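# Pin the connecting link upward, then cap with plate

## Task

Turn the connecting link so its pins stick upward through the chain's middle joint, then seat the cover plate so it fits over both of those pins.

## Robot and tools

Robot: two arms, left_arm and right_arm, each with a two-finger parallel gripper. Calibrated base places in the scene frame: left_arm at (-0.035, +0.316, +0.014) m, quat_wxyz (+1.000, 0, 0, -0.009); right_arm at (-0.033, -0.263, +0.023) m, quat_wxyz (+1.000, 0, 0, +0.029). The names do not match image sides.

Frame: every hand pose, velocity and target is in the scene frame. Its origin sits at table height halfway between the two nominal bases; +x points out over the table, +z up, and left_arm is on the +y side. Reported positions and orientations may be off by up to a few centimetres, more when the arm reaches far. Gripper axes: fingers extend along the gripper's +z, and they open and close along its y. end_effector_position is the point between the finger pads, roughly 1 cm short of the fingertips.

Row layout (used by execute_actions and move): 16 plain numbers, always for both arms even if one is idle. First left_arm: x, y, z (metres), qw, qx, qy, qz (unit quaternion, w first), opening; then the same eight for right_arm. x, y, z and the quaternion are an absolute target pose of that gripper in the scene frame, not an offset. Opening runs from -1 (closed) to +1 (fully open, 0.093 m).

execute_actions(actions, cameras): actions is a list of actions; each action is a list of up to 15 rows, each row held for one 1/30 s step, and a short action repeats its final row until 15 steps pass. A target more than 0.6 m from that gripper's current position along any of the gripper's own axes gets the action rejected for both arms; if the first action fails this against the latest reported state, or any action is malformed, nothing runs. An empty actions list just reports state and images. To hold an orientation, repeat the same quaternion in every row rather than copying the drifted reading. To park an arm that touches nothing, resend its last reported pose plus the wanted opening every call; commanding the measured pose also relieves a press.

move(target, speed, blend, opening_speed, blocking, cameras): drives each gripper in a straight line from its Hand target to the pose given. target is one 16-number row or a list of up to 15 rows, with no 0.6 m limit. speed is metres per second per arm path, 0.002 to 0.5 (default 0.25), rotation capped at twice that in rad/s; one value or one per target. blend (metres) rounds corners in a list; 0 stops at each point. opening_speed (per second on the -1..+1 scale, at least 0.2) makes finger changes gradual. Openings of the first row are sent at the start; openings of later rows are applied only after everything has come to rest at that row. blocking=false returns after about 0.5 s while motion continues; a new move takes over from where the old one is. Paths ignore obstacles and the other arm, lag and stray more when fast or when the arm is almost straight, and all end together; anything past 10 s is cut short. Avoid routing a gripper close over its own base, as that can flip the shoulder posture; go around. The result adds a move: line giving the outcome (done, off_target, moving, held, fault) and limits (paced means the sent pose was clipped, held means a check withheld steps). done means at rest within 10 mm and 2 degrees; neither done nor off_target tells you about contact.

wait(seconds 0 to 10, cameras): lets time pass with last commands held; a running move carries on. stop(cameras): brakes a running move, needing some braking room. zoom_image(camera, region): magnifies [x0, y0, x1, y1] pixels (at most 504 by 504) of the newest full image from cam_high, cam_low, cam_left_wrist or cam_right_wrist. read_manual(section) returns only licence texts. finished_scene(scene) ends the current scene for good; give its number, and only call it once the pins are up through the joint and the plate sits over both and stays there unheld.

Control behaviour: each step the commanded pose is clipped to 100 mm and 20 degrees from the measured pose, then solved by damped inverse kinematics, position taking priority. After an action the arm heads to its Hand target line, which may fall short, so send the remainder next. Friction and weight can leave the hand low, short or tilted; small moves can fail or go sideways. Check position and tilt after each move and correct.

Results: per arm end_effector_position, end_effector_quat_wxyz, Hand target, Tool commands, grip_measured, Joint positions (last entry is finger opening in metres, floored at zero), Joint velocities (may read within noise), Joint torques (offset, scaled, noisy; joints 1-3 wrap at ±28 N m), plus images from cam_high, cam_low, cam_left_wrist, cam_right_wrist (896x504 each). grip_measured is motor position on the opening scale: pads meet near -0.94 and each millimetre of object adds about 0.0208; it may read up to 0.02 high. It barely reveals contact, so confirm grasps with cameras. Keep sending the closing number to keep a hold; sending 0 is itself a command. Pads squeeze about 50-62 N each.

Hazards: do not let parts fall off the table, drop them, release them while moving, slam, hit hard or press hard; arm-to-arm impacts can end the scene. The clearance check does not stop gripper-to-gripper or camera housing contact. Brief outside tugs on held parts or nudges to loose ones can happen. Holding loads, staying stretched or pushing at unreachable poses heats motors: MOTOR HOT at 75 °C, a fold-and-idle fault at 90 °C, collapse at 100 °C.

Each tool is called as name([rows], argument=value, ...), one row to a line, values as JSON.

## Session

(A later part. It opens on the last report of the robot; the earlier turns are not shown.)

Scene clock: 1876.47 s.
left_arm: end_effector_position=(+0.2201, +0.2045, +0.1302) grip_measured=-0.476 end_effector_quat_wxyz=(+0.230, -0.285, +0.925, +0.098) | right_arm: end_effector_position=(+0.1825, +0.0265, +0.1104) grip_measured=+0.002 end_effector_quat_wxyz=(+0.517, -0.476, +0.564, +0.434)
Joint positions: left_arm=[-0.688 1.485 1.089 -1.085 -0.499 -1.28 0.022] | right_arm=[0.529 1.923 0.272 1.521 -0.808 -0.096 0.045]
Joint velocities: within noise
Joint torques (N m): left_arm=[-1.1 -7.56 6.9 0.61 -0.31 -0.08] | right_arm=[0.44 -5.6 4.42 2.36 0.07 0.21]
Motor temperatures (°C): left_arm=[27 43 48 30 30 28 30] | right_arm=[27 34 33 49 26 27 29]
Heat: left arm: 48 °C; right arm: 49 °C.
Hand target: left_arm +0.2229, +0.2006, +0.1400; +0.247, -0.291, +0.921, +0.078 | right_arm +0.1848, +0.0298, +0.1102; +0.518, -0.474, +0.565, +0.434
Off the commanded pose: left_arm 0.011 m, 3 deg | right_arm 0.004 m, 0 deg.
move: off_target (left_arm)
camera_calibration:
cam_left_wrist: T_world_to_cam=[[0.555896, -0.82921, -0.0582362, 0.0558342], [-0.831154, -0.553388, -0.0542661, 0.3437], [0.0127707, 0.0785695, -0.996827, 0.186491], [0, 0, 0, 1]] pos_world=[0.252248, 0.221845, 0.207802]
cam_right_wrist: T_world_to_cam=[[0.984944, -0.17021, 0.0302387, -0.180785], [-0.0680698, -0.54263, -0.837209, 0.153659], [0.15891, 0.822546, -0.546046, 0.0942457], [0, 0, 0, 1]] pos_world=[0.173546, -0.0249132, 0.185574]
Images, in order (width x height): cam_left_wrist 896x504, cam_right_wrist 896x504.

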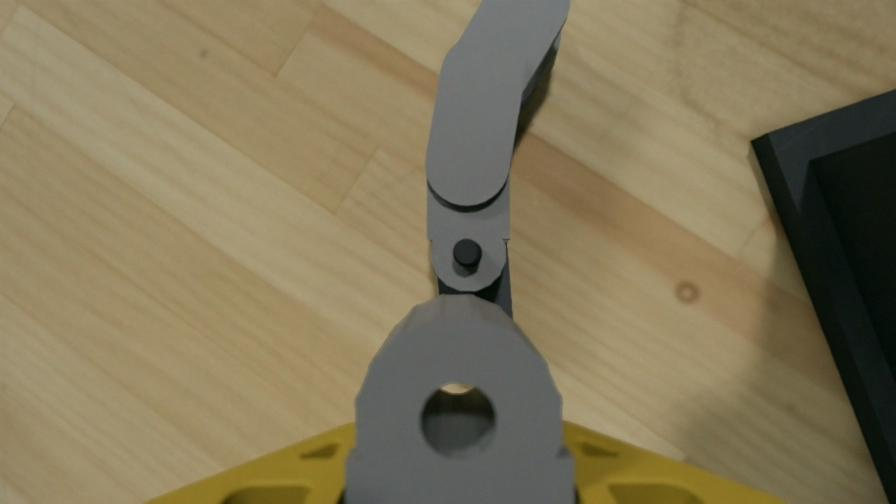

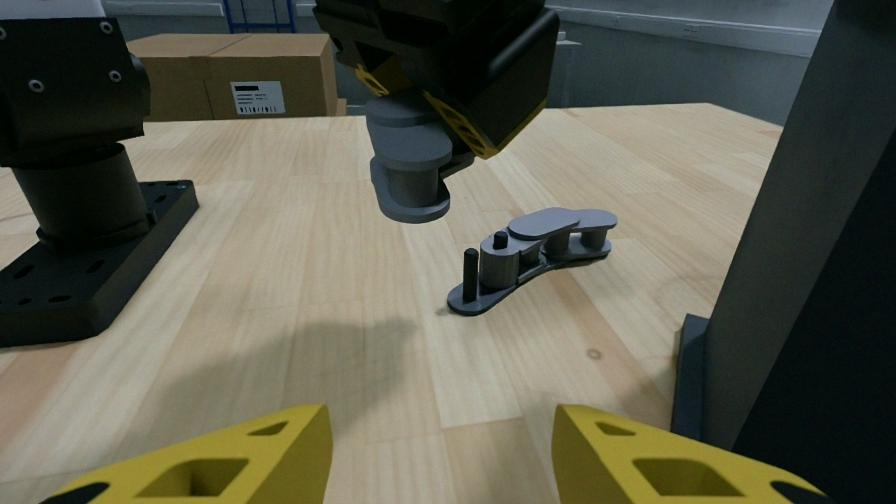

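move(target=[0.221,0.198,0.105,0.2468,-0.2905,0.9212,0.0778,-1,0.1849,0.0299,0.1101,0.5175,-0.4739,0.5648,0.4343,0], speed=0.05, cameras=["cam_left_wrist","cam_right_wrist"])

zoom_image(camera="cam_right_wrist", region=[380, 140, 620, 320])

Scene clock: 1919.60 s.
left_arm: end_effector_position=(+0.2171, +0.2019, +0.1024) grip_measured=-0.476 end_effector_quat_wxyz=(+0.237, -0.287, +0.924, +0.086) | right_arm: end_effector_position=(+0.1825, +0.0265, +0.1104) grip_measured=+0.002 end_effector_quat_wxyz=(+0.517, -0.476, +0.564, +0.434)
Joint positions: left_arm=[-0.703 1.485 0.974 -0.95 -0.499 -1.294 0.022] | right_arm=[0.529 1.923 0.272 1.521 -0.808 -0.096 0.045]
Joint velocities: within noise
Joint torques (N m): left_arm=[-1.03 -5.05 6.87 0.61 -0.32 -0.07] | right_arm=[0.61 -5.61 4.55 2.32 0.15 0.17]
Motor temperatures (°C): left_arm=[27 43 46 29 30 28 30] | right_arm=[27 34 33 50 26 27 29]
Heat: left arm: 46 °C; right arm: 50 °C.
Hand target: left_arm +0.2209, +0.1980, +0.1052; +0.247, -0.291, +0.921, +0.078 | right_arm +0.1848, +0.0298, +0.1102; +0.518, -0.474, +0.565, +0.434
Off the commanded pose: left_arm 0.006 m, 2 deg | right_arm 0.004 m, 0 deg.
move: done
camera_calibration:
cam_left_wrist: T_world_to_cam=[[0.554398, -0.831646, -0.0317543, 0.0517436], [-0.83161, -0.552068, -0.0603778, 0.338715], [0.0326825, 0.0598805, -0.99767, 0.15852], [0, 0, 0, 1]] pos_world=[0.247812, 0.220534, 0.180244]
cam_right_wrist: T_world_to_cam=[[0.984944, -0.17021, 0.0302387, -0.180785], [-0.0680698, -0.54263, -0.837209, 0.153659], [0.15891, 0.822546, -0.546046, 0.0942457], [0, 0, 0, 1]] pos_world=[0.173546, -0.0249132, 0.185574]
Images, in order (width x height): cam_left_wrist 896x504, cam_right_wrist 896x504.

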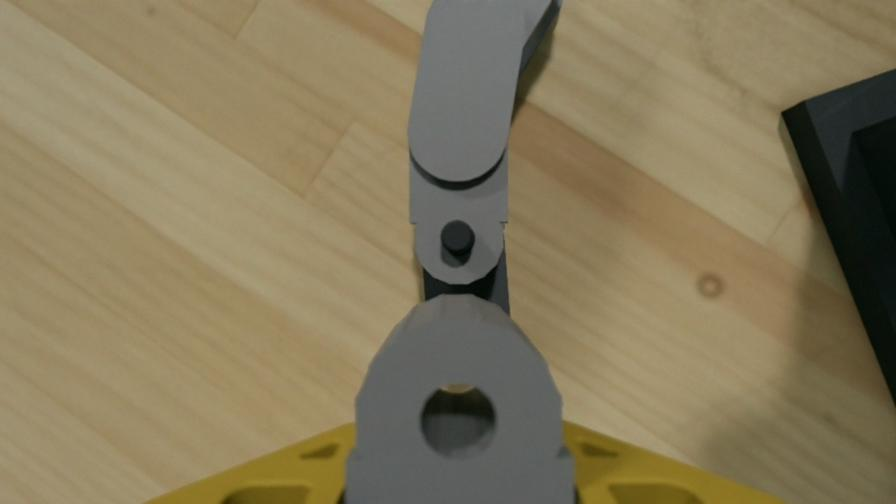

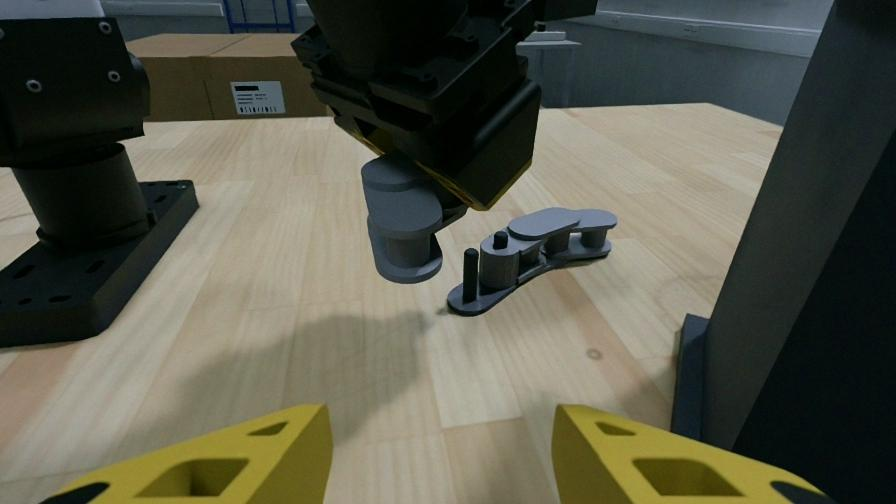

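Scaled by 2.100 from the camera's 896x504 image, which has a finer 1280x720 frame.

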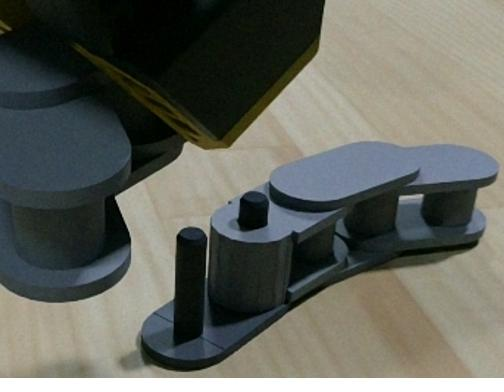

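move(target=[0.220,0.1965,0.08,0.2468,-0.2905,0.9212,0.0778,-1,0.1849,0.0299,0.1101,0.5175,-0.4739,0.5648,0.4343,0], speed=0.04, cameras=["cam_left_wrist","cam_right_wrist"])

zoom_image(camera="cam_right_wrist", region=[380, 160, 600, 325])

zoom_image(camera="cam_left_wrist", region=[360, 250, 560, 504])

Scene clock: 1932.63 s.
left_arm: end_effector_position=(+0.2160, +0.2005, +0.0768) grip_measured=-0.476 end_effector_quat_wxyz=(+0.236, -0.287, +0.924, +0.087) | right_arm: end_effector_position=(+0.1825, +0.0265, +0.1104) grip_measured=+0.002 end_effector_quat_wxyz=(+0.517, -0.476, +0.564, +0.434)
Joint positions: left_arm=[-0.71 1.521 0.901 -0.846 -0.499 -1.302 0.022] | right_arm=[0.529 1.923 0.272 1.521 -0.808 -0.096 0.045]
Joint velocities: within noise
Joint torques (N m): left_arm=[-0.98 -5.35 6.6 0.63 -0.33 -0.1] | right_arm=[0.51 -5.64 4.68 2.33 0.12 0.2]
Motor temperatures (°C): left_arm=[27 41 47 29 30 28 30] | right_arm=[27 34 33 50 26 27 29]
Heat: left arm: 47 °C; right arm: 50 °C.
Hand target: left_arm +0.2199, +0.1966, +0.0801; +0.247, -0.291, +0.921, +0.078 | right_arm +0.1848, +0.0298, +0.1102; +0.518, -0.474, +0.565, +0.434
Off the commanded pose: left_arm 0.007 m, 2 deg | right_arm 0.004 m, 0 deg.
move: done
camera_calibration:
cam_left_wrist: T_world_to_cam=[[0.554433, -0.831544, -0.0337577, 0.0505685], [-0.83167, -0.552119, -0.0590661, 0.335344], [0.0304777, 0.0608235, -0.997683, 0.133345], [0, 0, 0, 1]] pos_world=[0.246794, 0.219089, 0.154551]
cam_right_wrist: T_world_to_cam=[[0.984944, -0.17021, 0.0302387, -0.180785], [-0.0680698, -0.54263, -0.837209, 0.153659], [0.15891, 0.822546, -0.546046, 0.0942457], [0, 0, 0, 1]] pos_world=[0.173546, -0.0249132, 0.185574]
Images, in order (width x height): cam_left_wrist 896x504, cam_right_wrist 896x504.

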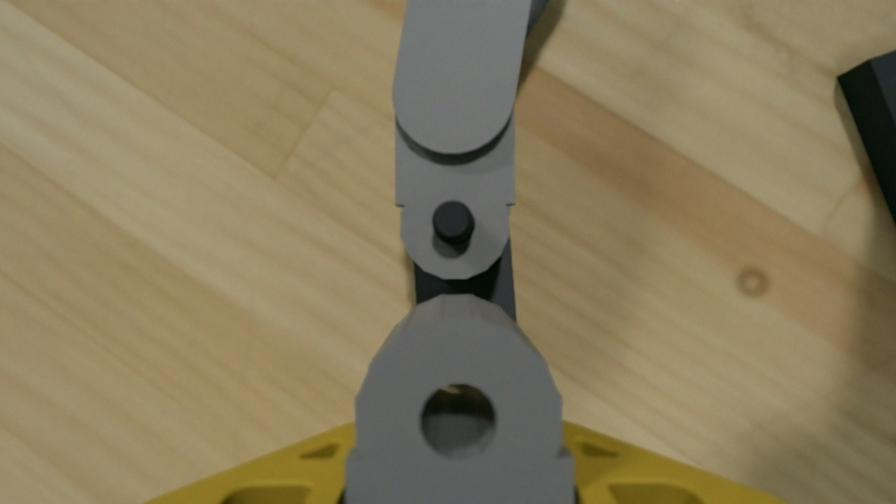

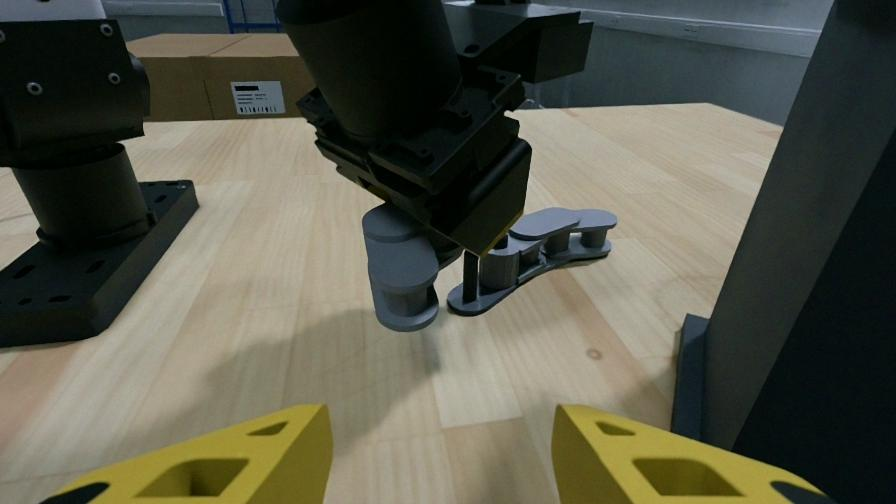

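Scaled by 2.291 from the camera's 896x504 image, which has a finer 1280x720 frame.

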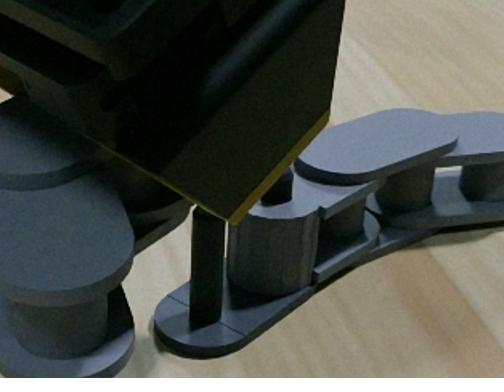

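Scaled by 1.984 from the camera's 896x504 image, which has a finer 1280x720 frame.

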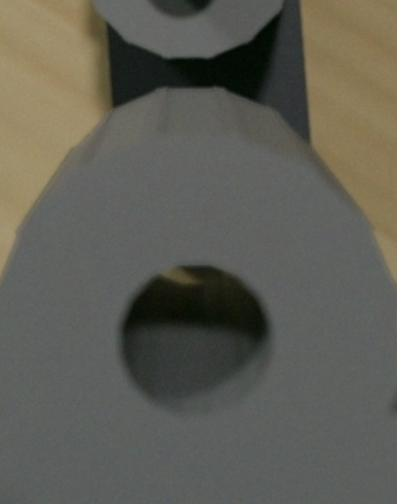

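move(target=[0.2196,0.1958,0.067,0.2468,-0.2905,0.9212,0.0778,-1,0.1849,0.0299,0.1101,0.5175,-0.4739,0.5648,0.4343,0], speed=0.03, cameras=["cam_left_wrist","cam_right_wrist"])

zoom_image(camera="cam_right_wrist", region=[380, 160, 600, 325])

zoom_image(camera="cam_left_wrist", region=[360, 250, 560, 504])

Scene clock: 1959.33 s.
left_arm: end_effector_position=(+0.2156, +0.1996, +0.0641) grip_measured=-0.476 end_effector_quat_wxyz=(+0.236, -0.287, +0.924, +0.087) | right_arm: end_effector_position=(+0.1825, +0.0265, +0.1104) grip_measured=+0.002 end_effector_quat_wxyz=(+0.517, -0.476, +0.564, +0.434)
Joint positions: left_arm=[-0.713 1.543 0.867 -0.791 -0.499 -1.306 0.022] | right_arm=[0.529 1.923 0.272 1.521 -0.808 -0.096 0.045]
Joint velocities: within noise
Joint torques (N m): left_arm=[-0.98 -5.42 6.45 0.62 -0.33 -0.1] | right_arm=[0.72 -5.65 4.7 2.31 0.15 0.18]
Motor temperatures (°C): left_arm=[27 39 47 29 30 28 30] | right_arm=[27 34 33 50 26 27 29]
Heat: left arm: 47 °C; right arm: 50 °C.
Hand target: left_arm +0.2195, +0.1958, +0.0671; +0.247, -0.290, +0.921, +0.078 | right_arm +0.1848, +0.0298, +0.1102; +0.518, -0.474, +0.565, +0.434
Off the commanded pose: left_arm 0.006 m, 2 deg | right_arm 0.004 m, 0 deg.
move: done
camera_calibration:
cam_left_wrist: T_world_to_cam=[[0.554087, -0.831811, -0.0328294, 0.0497216], [-0.831883, -0.551807, -0.0589867, 0.333764], [0.0309504, 0.059994, -0.997719, 0.120815], [0, 0, 0, 1]] pos_world=[0.246363, 0.218284, 0.14186]
cam_right_wrist: T_world_to_cam=[[0.984944, -0.17021, 0.0302387, -0.180785], [-0.0680698, -0.54263, -0.837209, 0.153659], [0.15891, 0.822546, -0.546046, 0.0942457], [0, 0, 0, 1]] pos_world=[0.173546, -0.0249132, 0.185574]
Images, in order (width x height): cam_left_wrist 896x504, cam_right_wrist 896x504.

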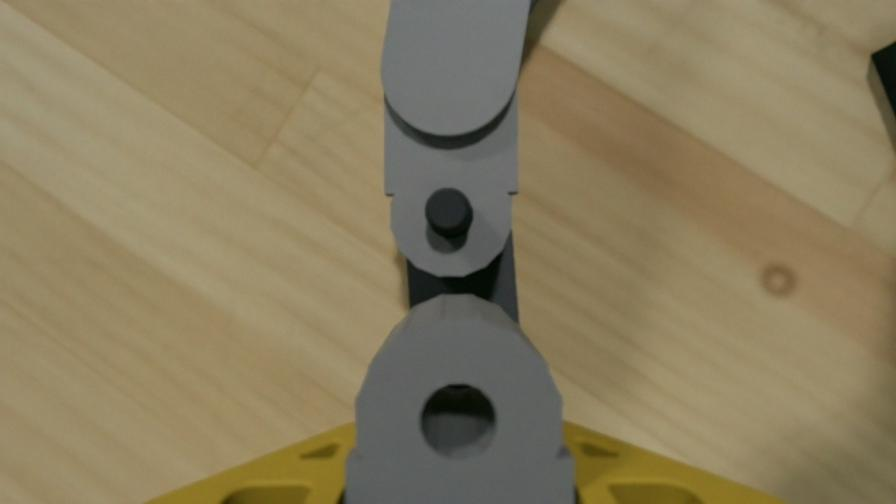

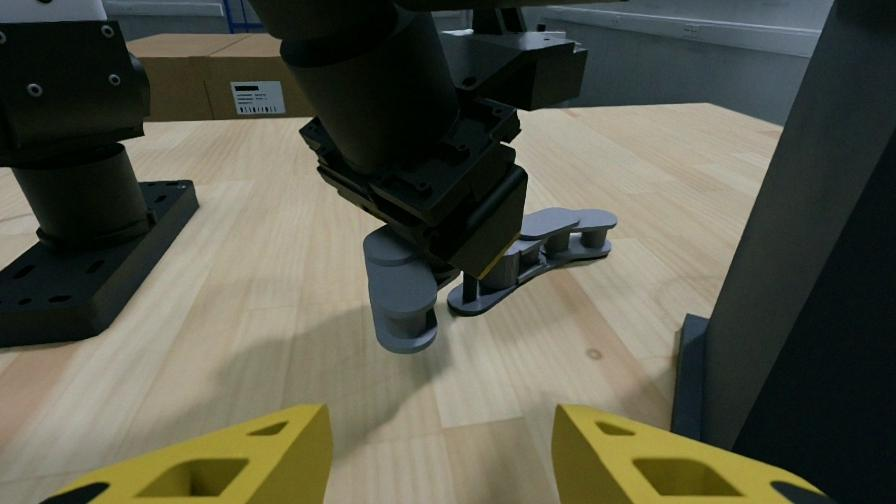

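Scaled by 2.291 from the camera's 896x504 image, which has a finer 1280x720 frame.

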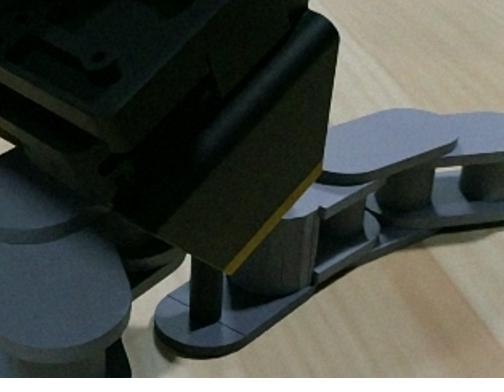

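Scaled by 1.984 from the camera's 896x504 image, which has a finer 1280x720 frame.

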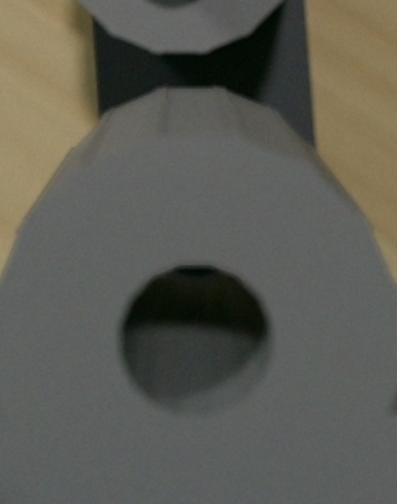

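move(target=[0.2196,0.1956,0.063,0.2468,-0.2905,0.9212,0.0778,-1,0.1849,0.0299,0.1101,0.5175,-0.4739,0.5648,0.4343,0], speed=0.02, cameras=["cam_left_wrist","cam_right_wrist"])

zoom_image(camera="cam_left_wrist", region=[360, 250, 560, 504])

Scene clock: 1965.97 s.
left_arm: end_effector_position=(+0.2157, +0.1995, +0.0602) grip_measured=-0.476 end_effector_quat_wxyz=(+0.236, -0.287, +0.924, +0.086) | right_arm: end_effector_position=(+0.1825, +0.0265, +0.1104) grip_measured=+0.002 end_effector_quat_wxyz=(+0.517, -0.476, +0.564, +0.434)
Joint positions: left_arm=[-0.713 1.551 0.857 -0.774 -0.499 -1.306 0.022] | right_arm=[0.529 1.923 0.272 1.521 -0.808 -0.096 0.045]
Joint velocities: within noise
Joint torques (N m): left_arm=[-1.02 -5.38 6.38 0.66 -0.34 -0.09] | right_arm=[0.55 -5.59 4.64 2.35 0.11 0.2]
Motor temperatures (°C): left_arm=[27 39 47 28 30 28 30] | right_arm=[27 34 32 50 26 27 29]
Heat: left arm: 47 °C; right arm: 50 °C.
Hand target: left_arm +0.2195, +0.1956, +0.0631; +0.247, -0.291, +0.921, +0.078 | right_arm +0.1848, +0.0298, +0.1102; +0.518, -0.474, +0.565, +0.434
Off the commanded pose: left_arm 0.006 m, 2 deg | right_arm 0.004 m, 0 deg.
move: done
camera_calibration:
cam_left_wrist: T_world_to_cam=[[0.554657, -0.83146, -0.0320898, 0.0491296], [-0.831485, -0.552393, -0.0591072, 0.333634], [0.031419, 0.0594665, -0.997736, 0.116981], [0, 0, 0, 1]] pos_world=[0.246487, 0.21819, 0.138013]
cam_right_wrist: T_world_to_cam=[[0.984944, -0.17021, 0.0302387, -0.180785], [-0.0680698, -0.54263, -0.837209, 0.153659], [0.15891, 0.822546, -0.546046, 0.0942457], [0, 0, 0, 1]] pos_world=[0.173546, -0.0249132, 0.185574]
Images, in order (width x height): cam_left_wrist 896x504, cam_right_wrist 896x504.

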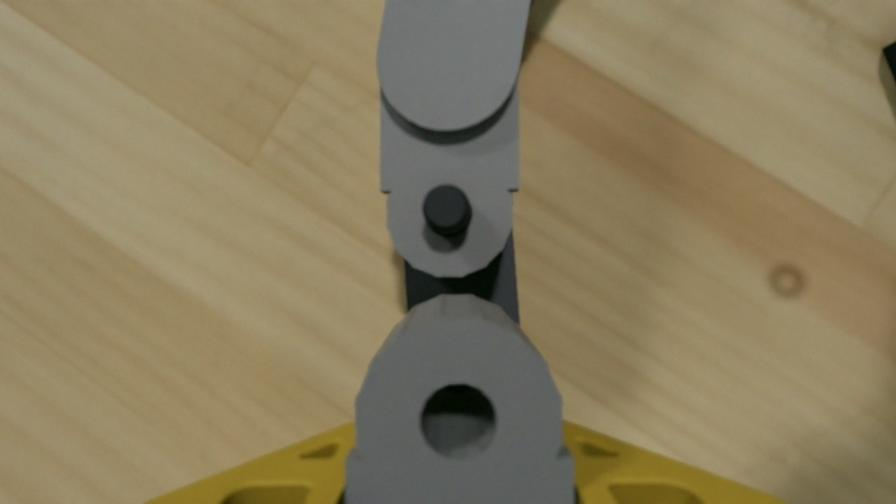

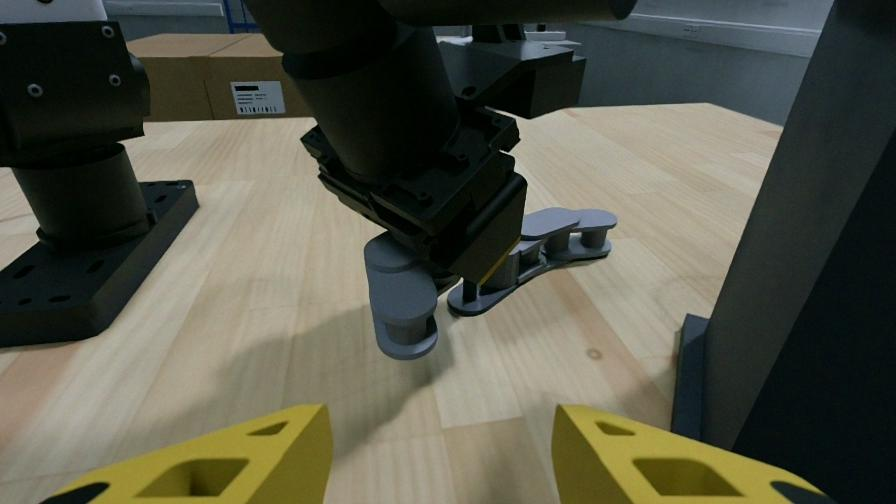

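Scaled by 1.984 from the camera's 896x504 image, which has a finer 1280x720 frame.

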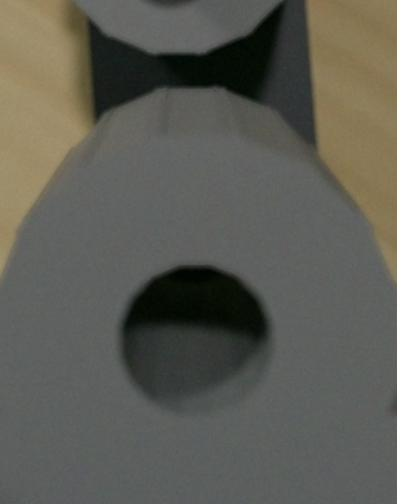

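move(target=[0.2196,0.1956,0.058,0.2468,-0.2905,0.9212,0.0778,-1,0.1849,0.0299,0.1101,0.5175,-0.4739,0.5648,0.4343,0], speed=0.02, cameras=["cam_left_wrist","cam_right_wrist"])

zoom_image(camera="cam_left_wrist", region=[360, 250, 560, 504])

zoom_image(camera="cam_right_wrist", region=[380, 200, 600, 365])

Scene clock: 1976.00 s.
left_arm: end_effector_position=(+0.2154, +0.1998, +0.0552) grip_measured=-0.476 end_effector_quat_wxyz=(+0.236, -0.287, +0.924, +0.087) | right_arm: end_effector_position=(+0.1825, +0.0265, +0.1104) grip_measured=+0.002 end_effector_quat_wxyz=(+0.517, -0.476, +0.564, +0.434)
Joint positions: left_arm=[-0.713 1.56 0.844 -0.753 -0.499 -1.307 0.022] | right_arm=[0.529 1.923 0.272 1.521 -0.808 -0.096 0.045]
Joint velocities: within noise
Joint torques (N m): left_arm=[-1.1 -5.42 6.31 0.64 -0.33 -0.09] | right_arm=[0.53 -5.76 4.67 2.27 0.14 0.14]
Motor temperatures (°C): left_arm=[27 39 47 28 30 28 31] | right_arm=[27 34 32 50 26 27 29]
Heat: left arm: 47 °C; right arm: 50 °C.
Hand target: left_arm +0.2195, +0.1956, +0.0581; +0.247, -0.291, +0.921, +0.078 | right_arm +0.1848, +0.0298, +0.1102; +0.518, -0.474, +0.565, +0.434
Off the commanded pose: left_arm 0.007 m, 2 deg | right_arm 0.004 m, 0 deg.
move: done
camera_calibration:
cam_left_wrist: T_world_to_cam=[[0.554901, -0.831246, -0.0333817, 0.0493514], [-0.831362, -0.552619, -0.0587372, 0.333233], [0.0303777, 0.0603456, -0.997715, 0.112045], [0, 0, 0, 1]] pos_world=[0.246248, 0.218412, 0.13301]
cam_right_wrist: T_world_to_cam=[[0.984944, -0.17021, 0.0302387, -0.180785], [-0.0680698, -0.54263, -0.837209, 0.153659], [0.15891, 0.822546, -0.546046, 0.0942457], [0, 0, 0, 1]] pos_world=[0.173546, -0.0249132, 0.185574]
Images, in order (width x height): cam_left_wrist 896x504, cam_right_wrist 896x504.

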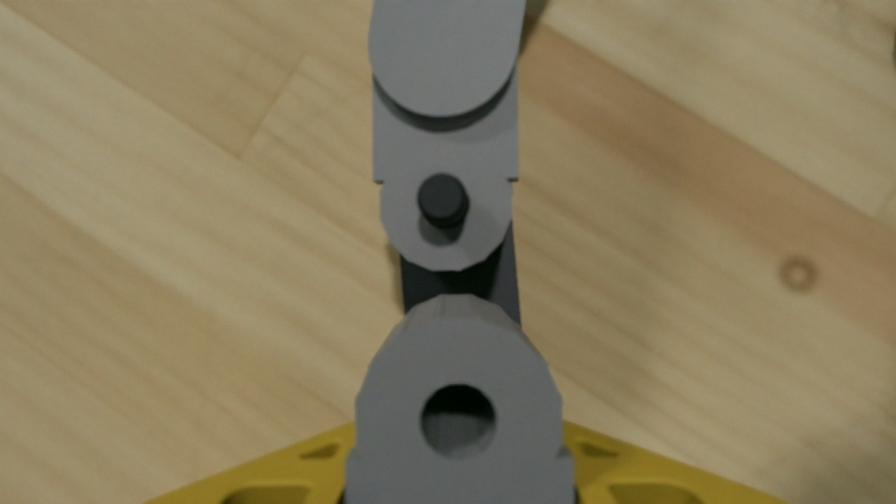

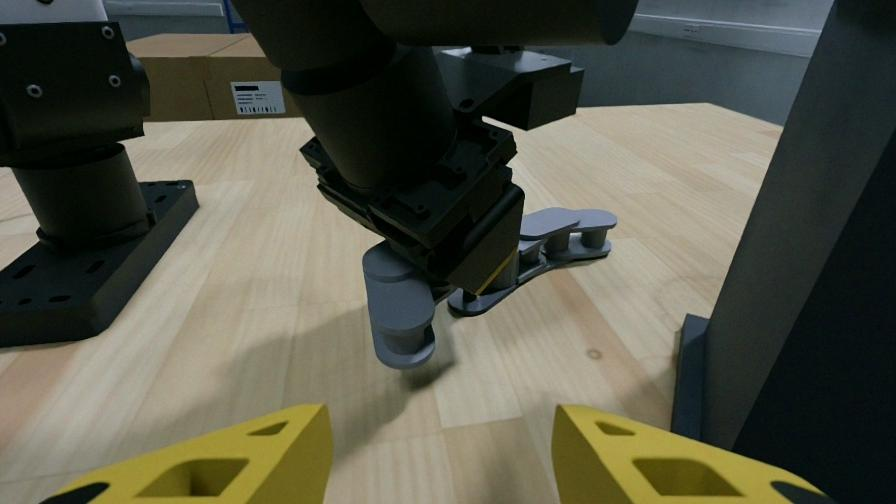

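Scaled by 1.984 from the camera's 896x504 image, which has a finer 1280x720 frame.

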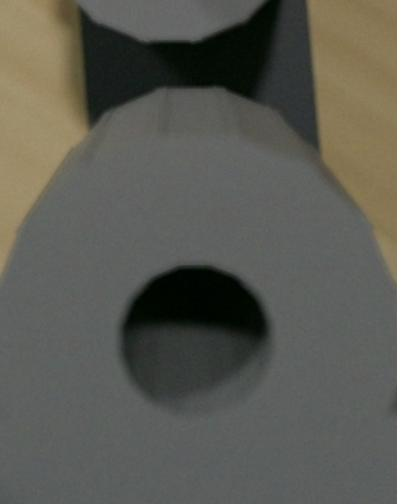

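Scaled by 2.291 from the camera's 896x504 image, which has a finer 1280x720 frame.

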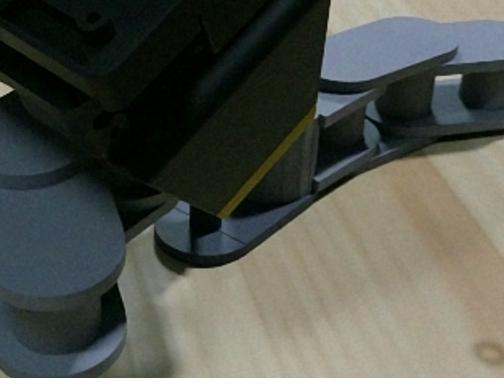

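move(target=[0.2196,0.1956,0.052,0.2468,-0.2905,0.9212,0.0778,-1,0.1849,0.0299,0.1101,0.5175,-0.4739,0.5648,0.4343,0], speed=0.02, cameras=["cam_left_wrist","cam_right_wrist"])

zoom_image(camera="cam_left_wrist", region=[360, 250, 560, 504])

zoom_image(camera="cam_right_wrist", region=[380, 200, 600, 365])

Scene clock: 1990.03 s.
left_arm: end_effector_position=(+0.2153, +0.1998, +0.0500) grip_measured=-0.476 end_effector_quat_wxyz=(+0.236, -0.287, +0.924, +0.087) | right_arm: end_effector_position=(+0.1825, +0.0265, +0.1104) grip_measured=+0.002 end_effector_quat_wxyz=(+0.517, -0.476, +0.564, +0.434)
Joint positions: left_arm=[-0.713 1.57 0.832 -0.73 -0.499 -1.307 0.022] | right_arm=[0.529 1.923 0.272 1.521 -0.808 -0.096 0.045]
Joint velocities: within noise
Joint torques (N m): left_arm=[-1.03 -5.27 6.09 0.69 -0.33 -0.07] | right_arm=[0.58 -5.59 4.49 2.32 0.14 0.18]
Motor temperatures (°C): left_arm=[27 39 46 28 30 28 31] | right_arm=[27 34 32 50 26 27 29]
Heat: left arm: 46 °C; right arm: 50 °C.
Hand target: left_arm +0.2195, +0.1956, +0.0521; +0.247, -0.290, +0.921, +0.078 | right_arm +0.1848, +0.0298, +0.1102; +0.518, -0.474, +0.565, +0.434
Off the commanded pose: left_arm 0.006 m, 2 deg | right_arm 0.004 m, 0 deg.
move: done
camera_calibration:
cam_left_wrist: T_world_to_cam=[[0.555172, -0.831058, -0.0335659, 0.0491998], [-0.831187, -0.55289, -0.0586543, 0.332913], [0.0301869, 0.0604628, -0.997714, 0.106892], [0, 0, 0, 1]] pos_world=[0.246172, 0.218489, 0.127826]
cam_right_wrist: T_world_to_cam=[[0.984944, -0.17021, 0.0302387, -0.180785], [-0.0680698, -0.54263, -0.837209, 0.153659], [0.15891, 0.822546, -0.546046, 0.0942457], [0, 0, 0, 1]] pos_world=[0.173546, -0.0249132, 0.185574]
Images, in order (width x height): cam_left_wrist 896x504, cam_right_wrist 896x504.

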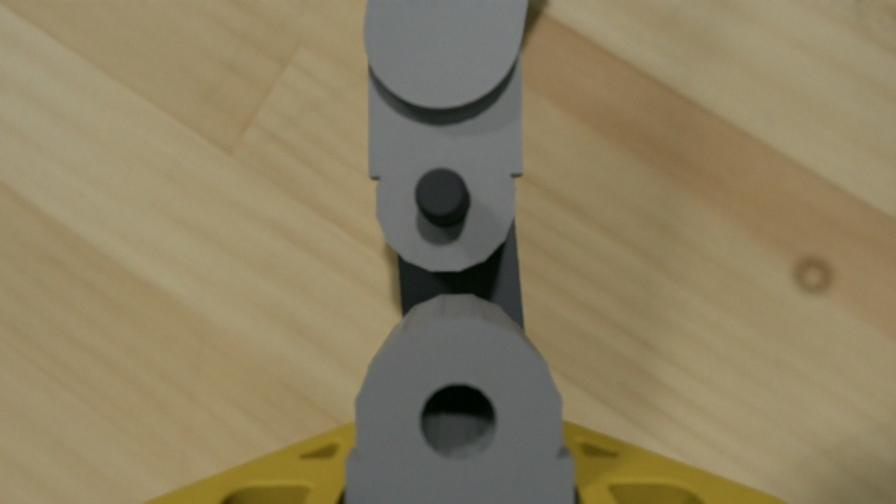

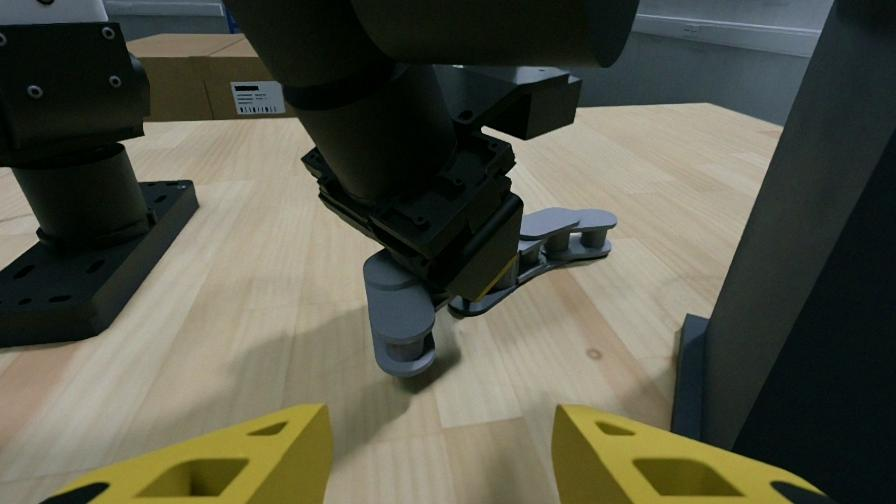

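Scaled by 1.984 from the camera's 896x504 image, which has a finer 1280x720 frame.

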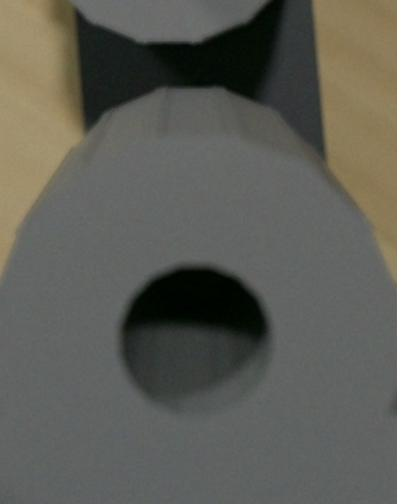

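Scaled by 2.291 from the camera's 896x504 image, which has a finer 1280x720 frame.

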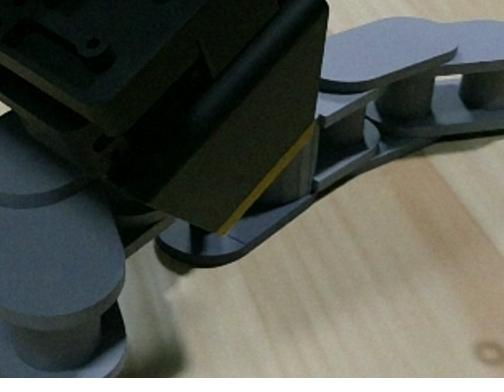

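move([
  [0.2196,0.1956,0.046,0.2468,-0.2905,0.9212,0.0778,-1,0.1849,0.0299,0.1101,0.5175,-0.4739,0.5648,0.4343,0],
  [0.2196,0.1956,0.041,0.2468,-0.2905,0.9212,0.0778,-1,0.1849,0.0299,0.1101,0.5175,-0.4739,0.5648,0.4343,0],
], speed=0.02, cameras=["cam_left_wrist","cam_right_wrist"])

zoom_image(camera="cam_left_wrist", region=[360, 250, 560, 504])

zoom_image(camera="cam_right_wrist", region=[380, 200, 600, 365])

Scene clock: 2004.40 s.
left_arm: end_effector_position=(+0.2156, +0.2002, +0.0482) grip_measured=-0.476 end_effector_quat_wxyz=(+0.243, -0.287, +0.923, +0.088) | right_arm: end_effector_position=(+0.1825, +0.0265, +0.1104) grip_measured=+0.002 end_effector_quat_wxyz=(+0.517, -0.476, +0.564, +0.434)
Joint positions: left_arm=[-0.719 1.572 0.819 -0.713 -0.513 -1.312 0.022] | right_arm=[0.529 1.923 0.272 1.521 -0.808 -0.096 0.045]
Joint velocities: within noise
Joint torques (N m): left_arm=[-0.47 -3.55 4.77 0.94 -0.2 -0.05] | right_arm=[0.57 -5.68 4.62 2.28 0.1 0.18]
Motor temperatures (°C): left_arm=[27 39 45 28 30 28 31] | right_arm=[27 34 32 50 26 27 29]
Heat: left arm: 45 °C; right arm: 50 °C.
Hand target: left_arm +0.2192, +0.1958, +0.0415; +0.247, -0.291, +0.921, +0.078 | right_arm +0.1848, +0.0298, +0.1102; +0.518, -0.474, +0.565, +0.434
Off the commanded pose: left_arm 0.009 m, 1 deg | right_arm 0.004 m, 0 deg.
move: done
camera_calibration:
cam_left_wrist: T_world_to_cam=[[0.555065, -0.831227, -0.0310704, 0.0492459], [-0.830653, -0.551942, -0.0733162, 0.333651], [0.0437933, 0.066504, -0.996825, 0.10088], [0, 0, 0, 1]] pos_world=[0.245395, 0.218381, 0.126552]
cam_right_wrist: T_world_to_cam=[[0.984944, -0.17021, 0.0302387, -0.180785], [-0.0680698, -0.54263, -0.837209, 0.153659], [0.15891, 0.822546, -0.546046, 0.0942457], [0, 0, 0, 1]] pos_world=[0.173546, -0.0249132, 0.185574]
Images, in order (width x height): cam_left_wrist 896x504, cam_right_wrist 896x504.

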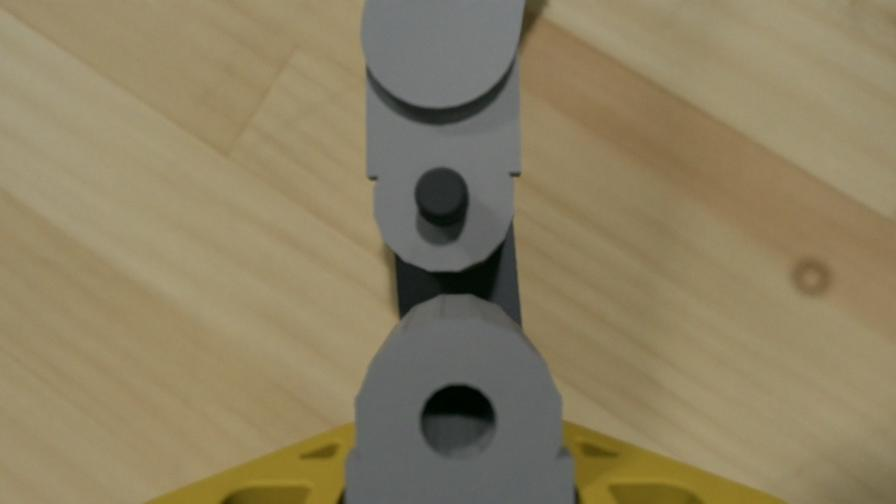

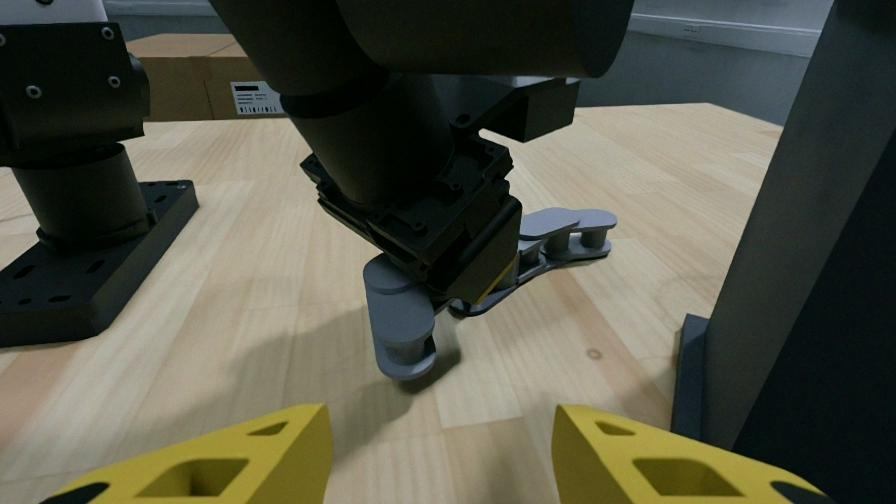

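Scaled by 1.984 from the camera's 896x504 image, which has a finer 1280x720 frame.

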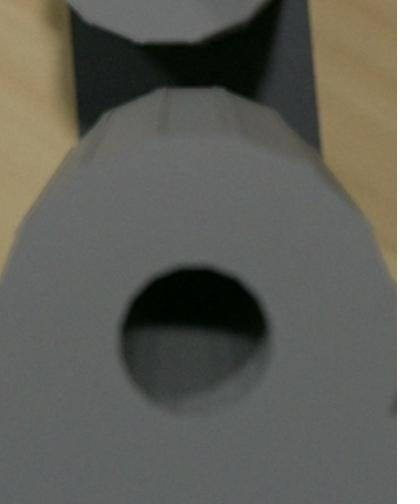

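Scaled by 2.291 from the camera's 896x504 image, which has a finer 1280x720 frame.

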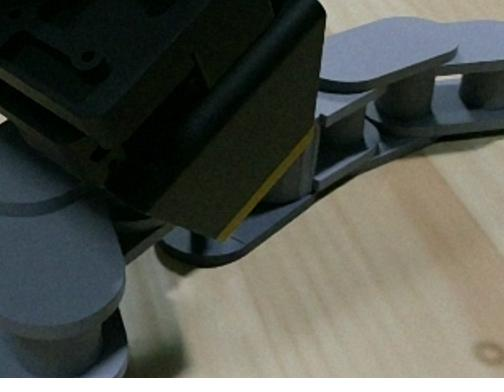

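zoom_image(camera="cam_right_wrist", region=[340, 240, 500, 400])

Scaled by 3.150 from the camera's 896x504 image, which has a finer 1280x720 frame.

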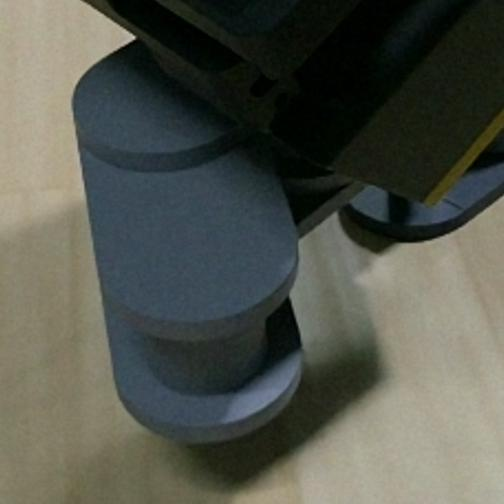

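move(target=[0.2196,0.1956,0.050,0.2064,-0.2936,0.9311,0.0651,-1,0.1849,0.0299,0.1101,0.5175,-0.4739,0.5648,0.4343,0], speed=0.03, cameras=["cam_left_wrist","cam_right_wrist"])

zoom_image(camera="cam_right_wrist", region=[340, 200, 600, 400])

Scene clock: 2058.97 s.
left_arm: end_effector_position=(+0.2160, +0.2002, +0.0453) grip_measured=-0.476 end_effector_quat_wxyz=(+0.212, -0.294, +0.929, +0.074) | right_arm: end_effector_position=(+0.1825, +0.0265, +0.1104) grip_measured=+0.002 end_effector_quat_wxyz=(+0.517, -0.476, +0.564, +0.434)
Joint positions: left_arm=[-0.677 1.572 0.831 -0.717 -0.439 -1.282 0.022] | right_arm=[0.529 1.923 0.272 1.521 -0.808 -0.096 0.045]
Joint velocities: within noise
Joint torques (N m): left_arm=[0.51 -5.2 8.25 0.37 -0.04 0.09] | right_arm=[0.54 -5.83 4.63 2.29 0.11 0.21]
Motor temperatures (°C): left_arm=[27 36 42 29 30 28 31] | right_arm=[27 34 32 50 26 27 29]
Heat: left arm: 42 °C; right arm: 50 °C.
Hand target: left_arm +0.2196, +0.1956, +0.0501; +0.207, -0.293, +0.931, +0.065 | right_arm +0.1848, +0.0298, +0.1102; +0.518, -0.474, +0.565, +0.434
Off the commanded pose: left_arm 0.008 m, 1 deg | right_arm 0.004 m, 0 deg.
move: done
camera_calibration:
cam_left_wrist: T_world_to_cam=[[0.560751, -0.827761, -0.0192337, 0.0465013], [-0.827952, -0.560784, -0.00413284, 0.33182], [-0.00736497, 0.0182421, -0.999806, 0.118794], [0, 0, 0, 1]] pos_world=[0.24953, 0.222404, 0.121037]
cam_right_wrist: T_world_to_cam=[[0.984944, -0.17021, 0.0302387, -0.180785], [-0.0680698, -0.54263, -0.837209, 0.153659], [0.15891, 0.822546, -0.546046, 0.0942457], [0, 0, 0, 1]] pos_world=[0.173546, -0.0249132, 0.185574]
Images, in order (width x height): cam_left_wrist 896x504, cam_right_wrist 896x504.

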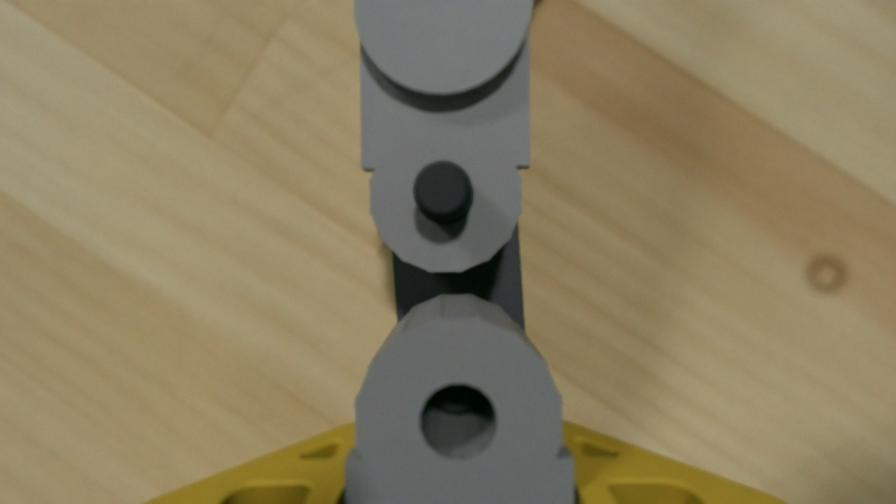

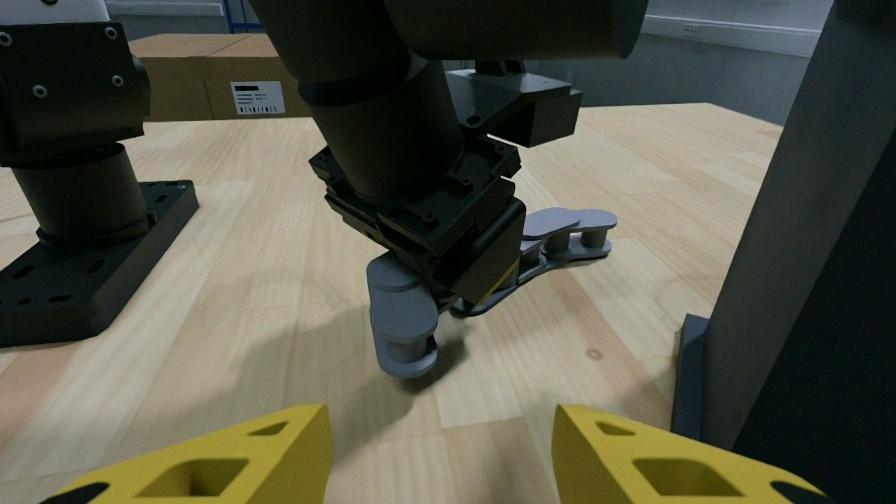

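Scaled by 1.938 from the camera's 896x504 image, which has a finer 1280x720 frame.

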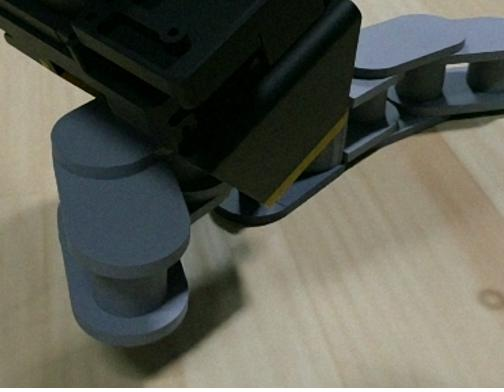

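zoom_image(camera="cam_left_wrist", region=[400, 350, 520, 490])

Scaled by 3.600 from the camera's 896x504 image, which has a finer 1280x720 frame.

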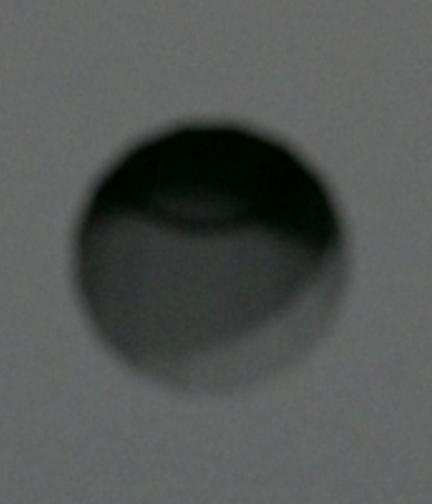

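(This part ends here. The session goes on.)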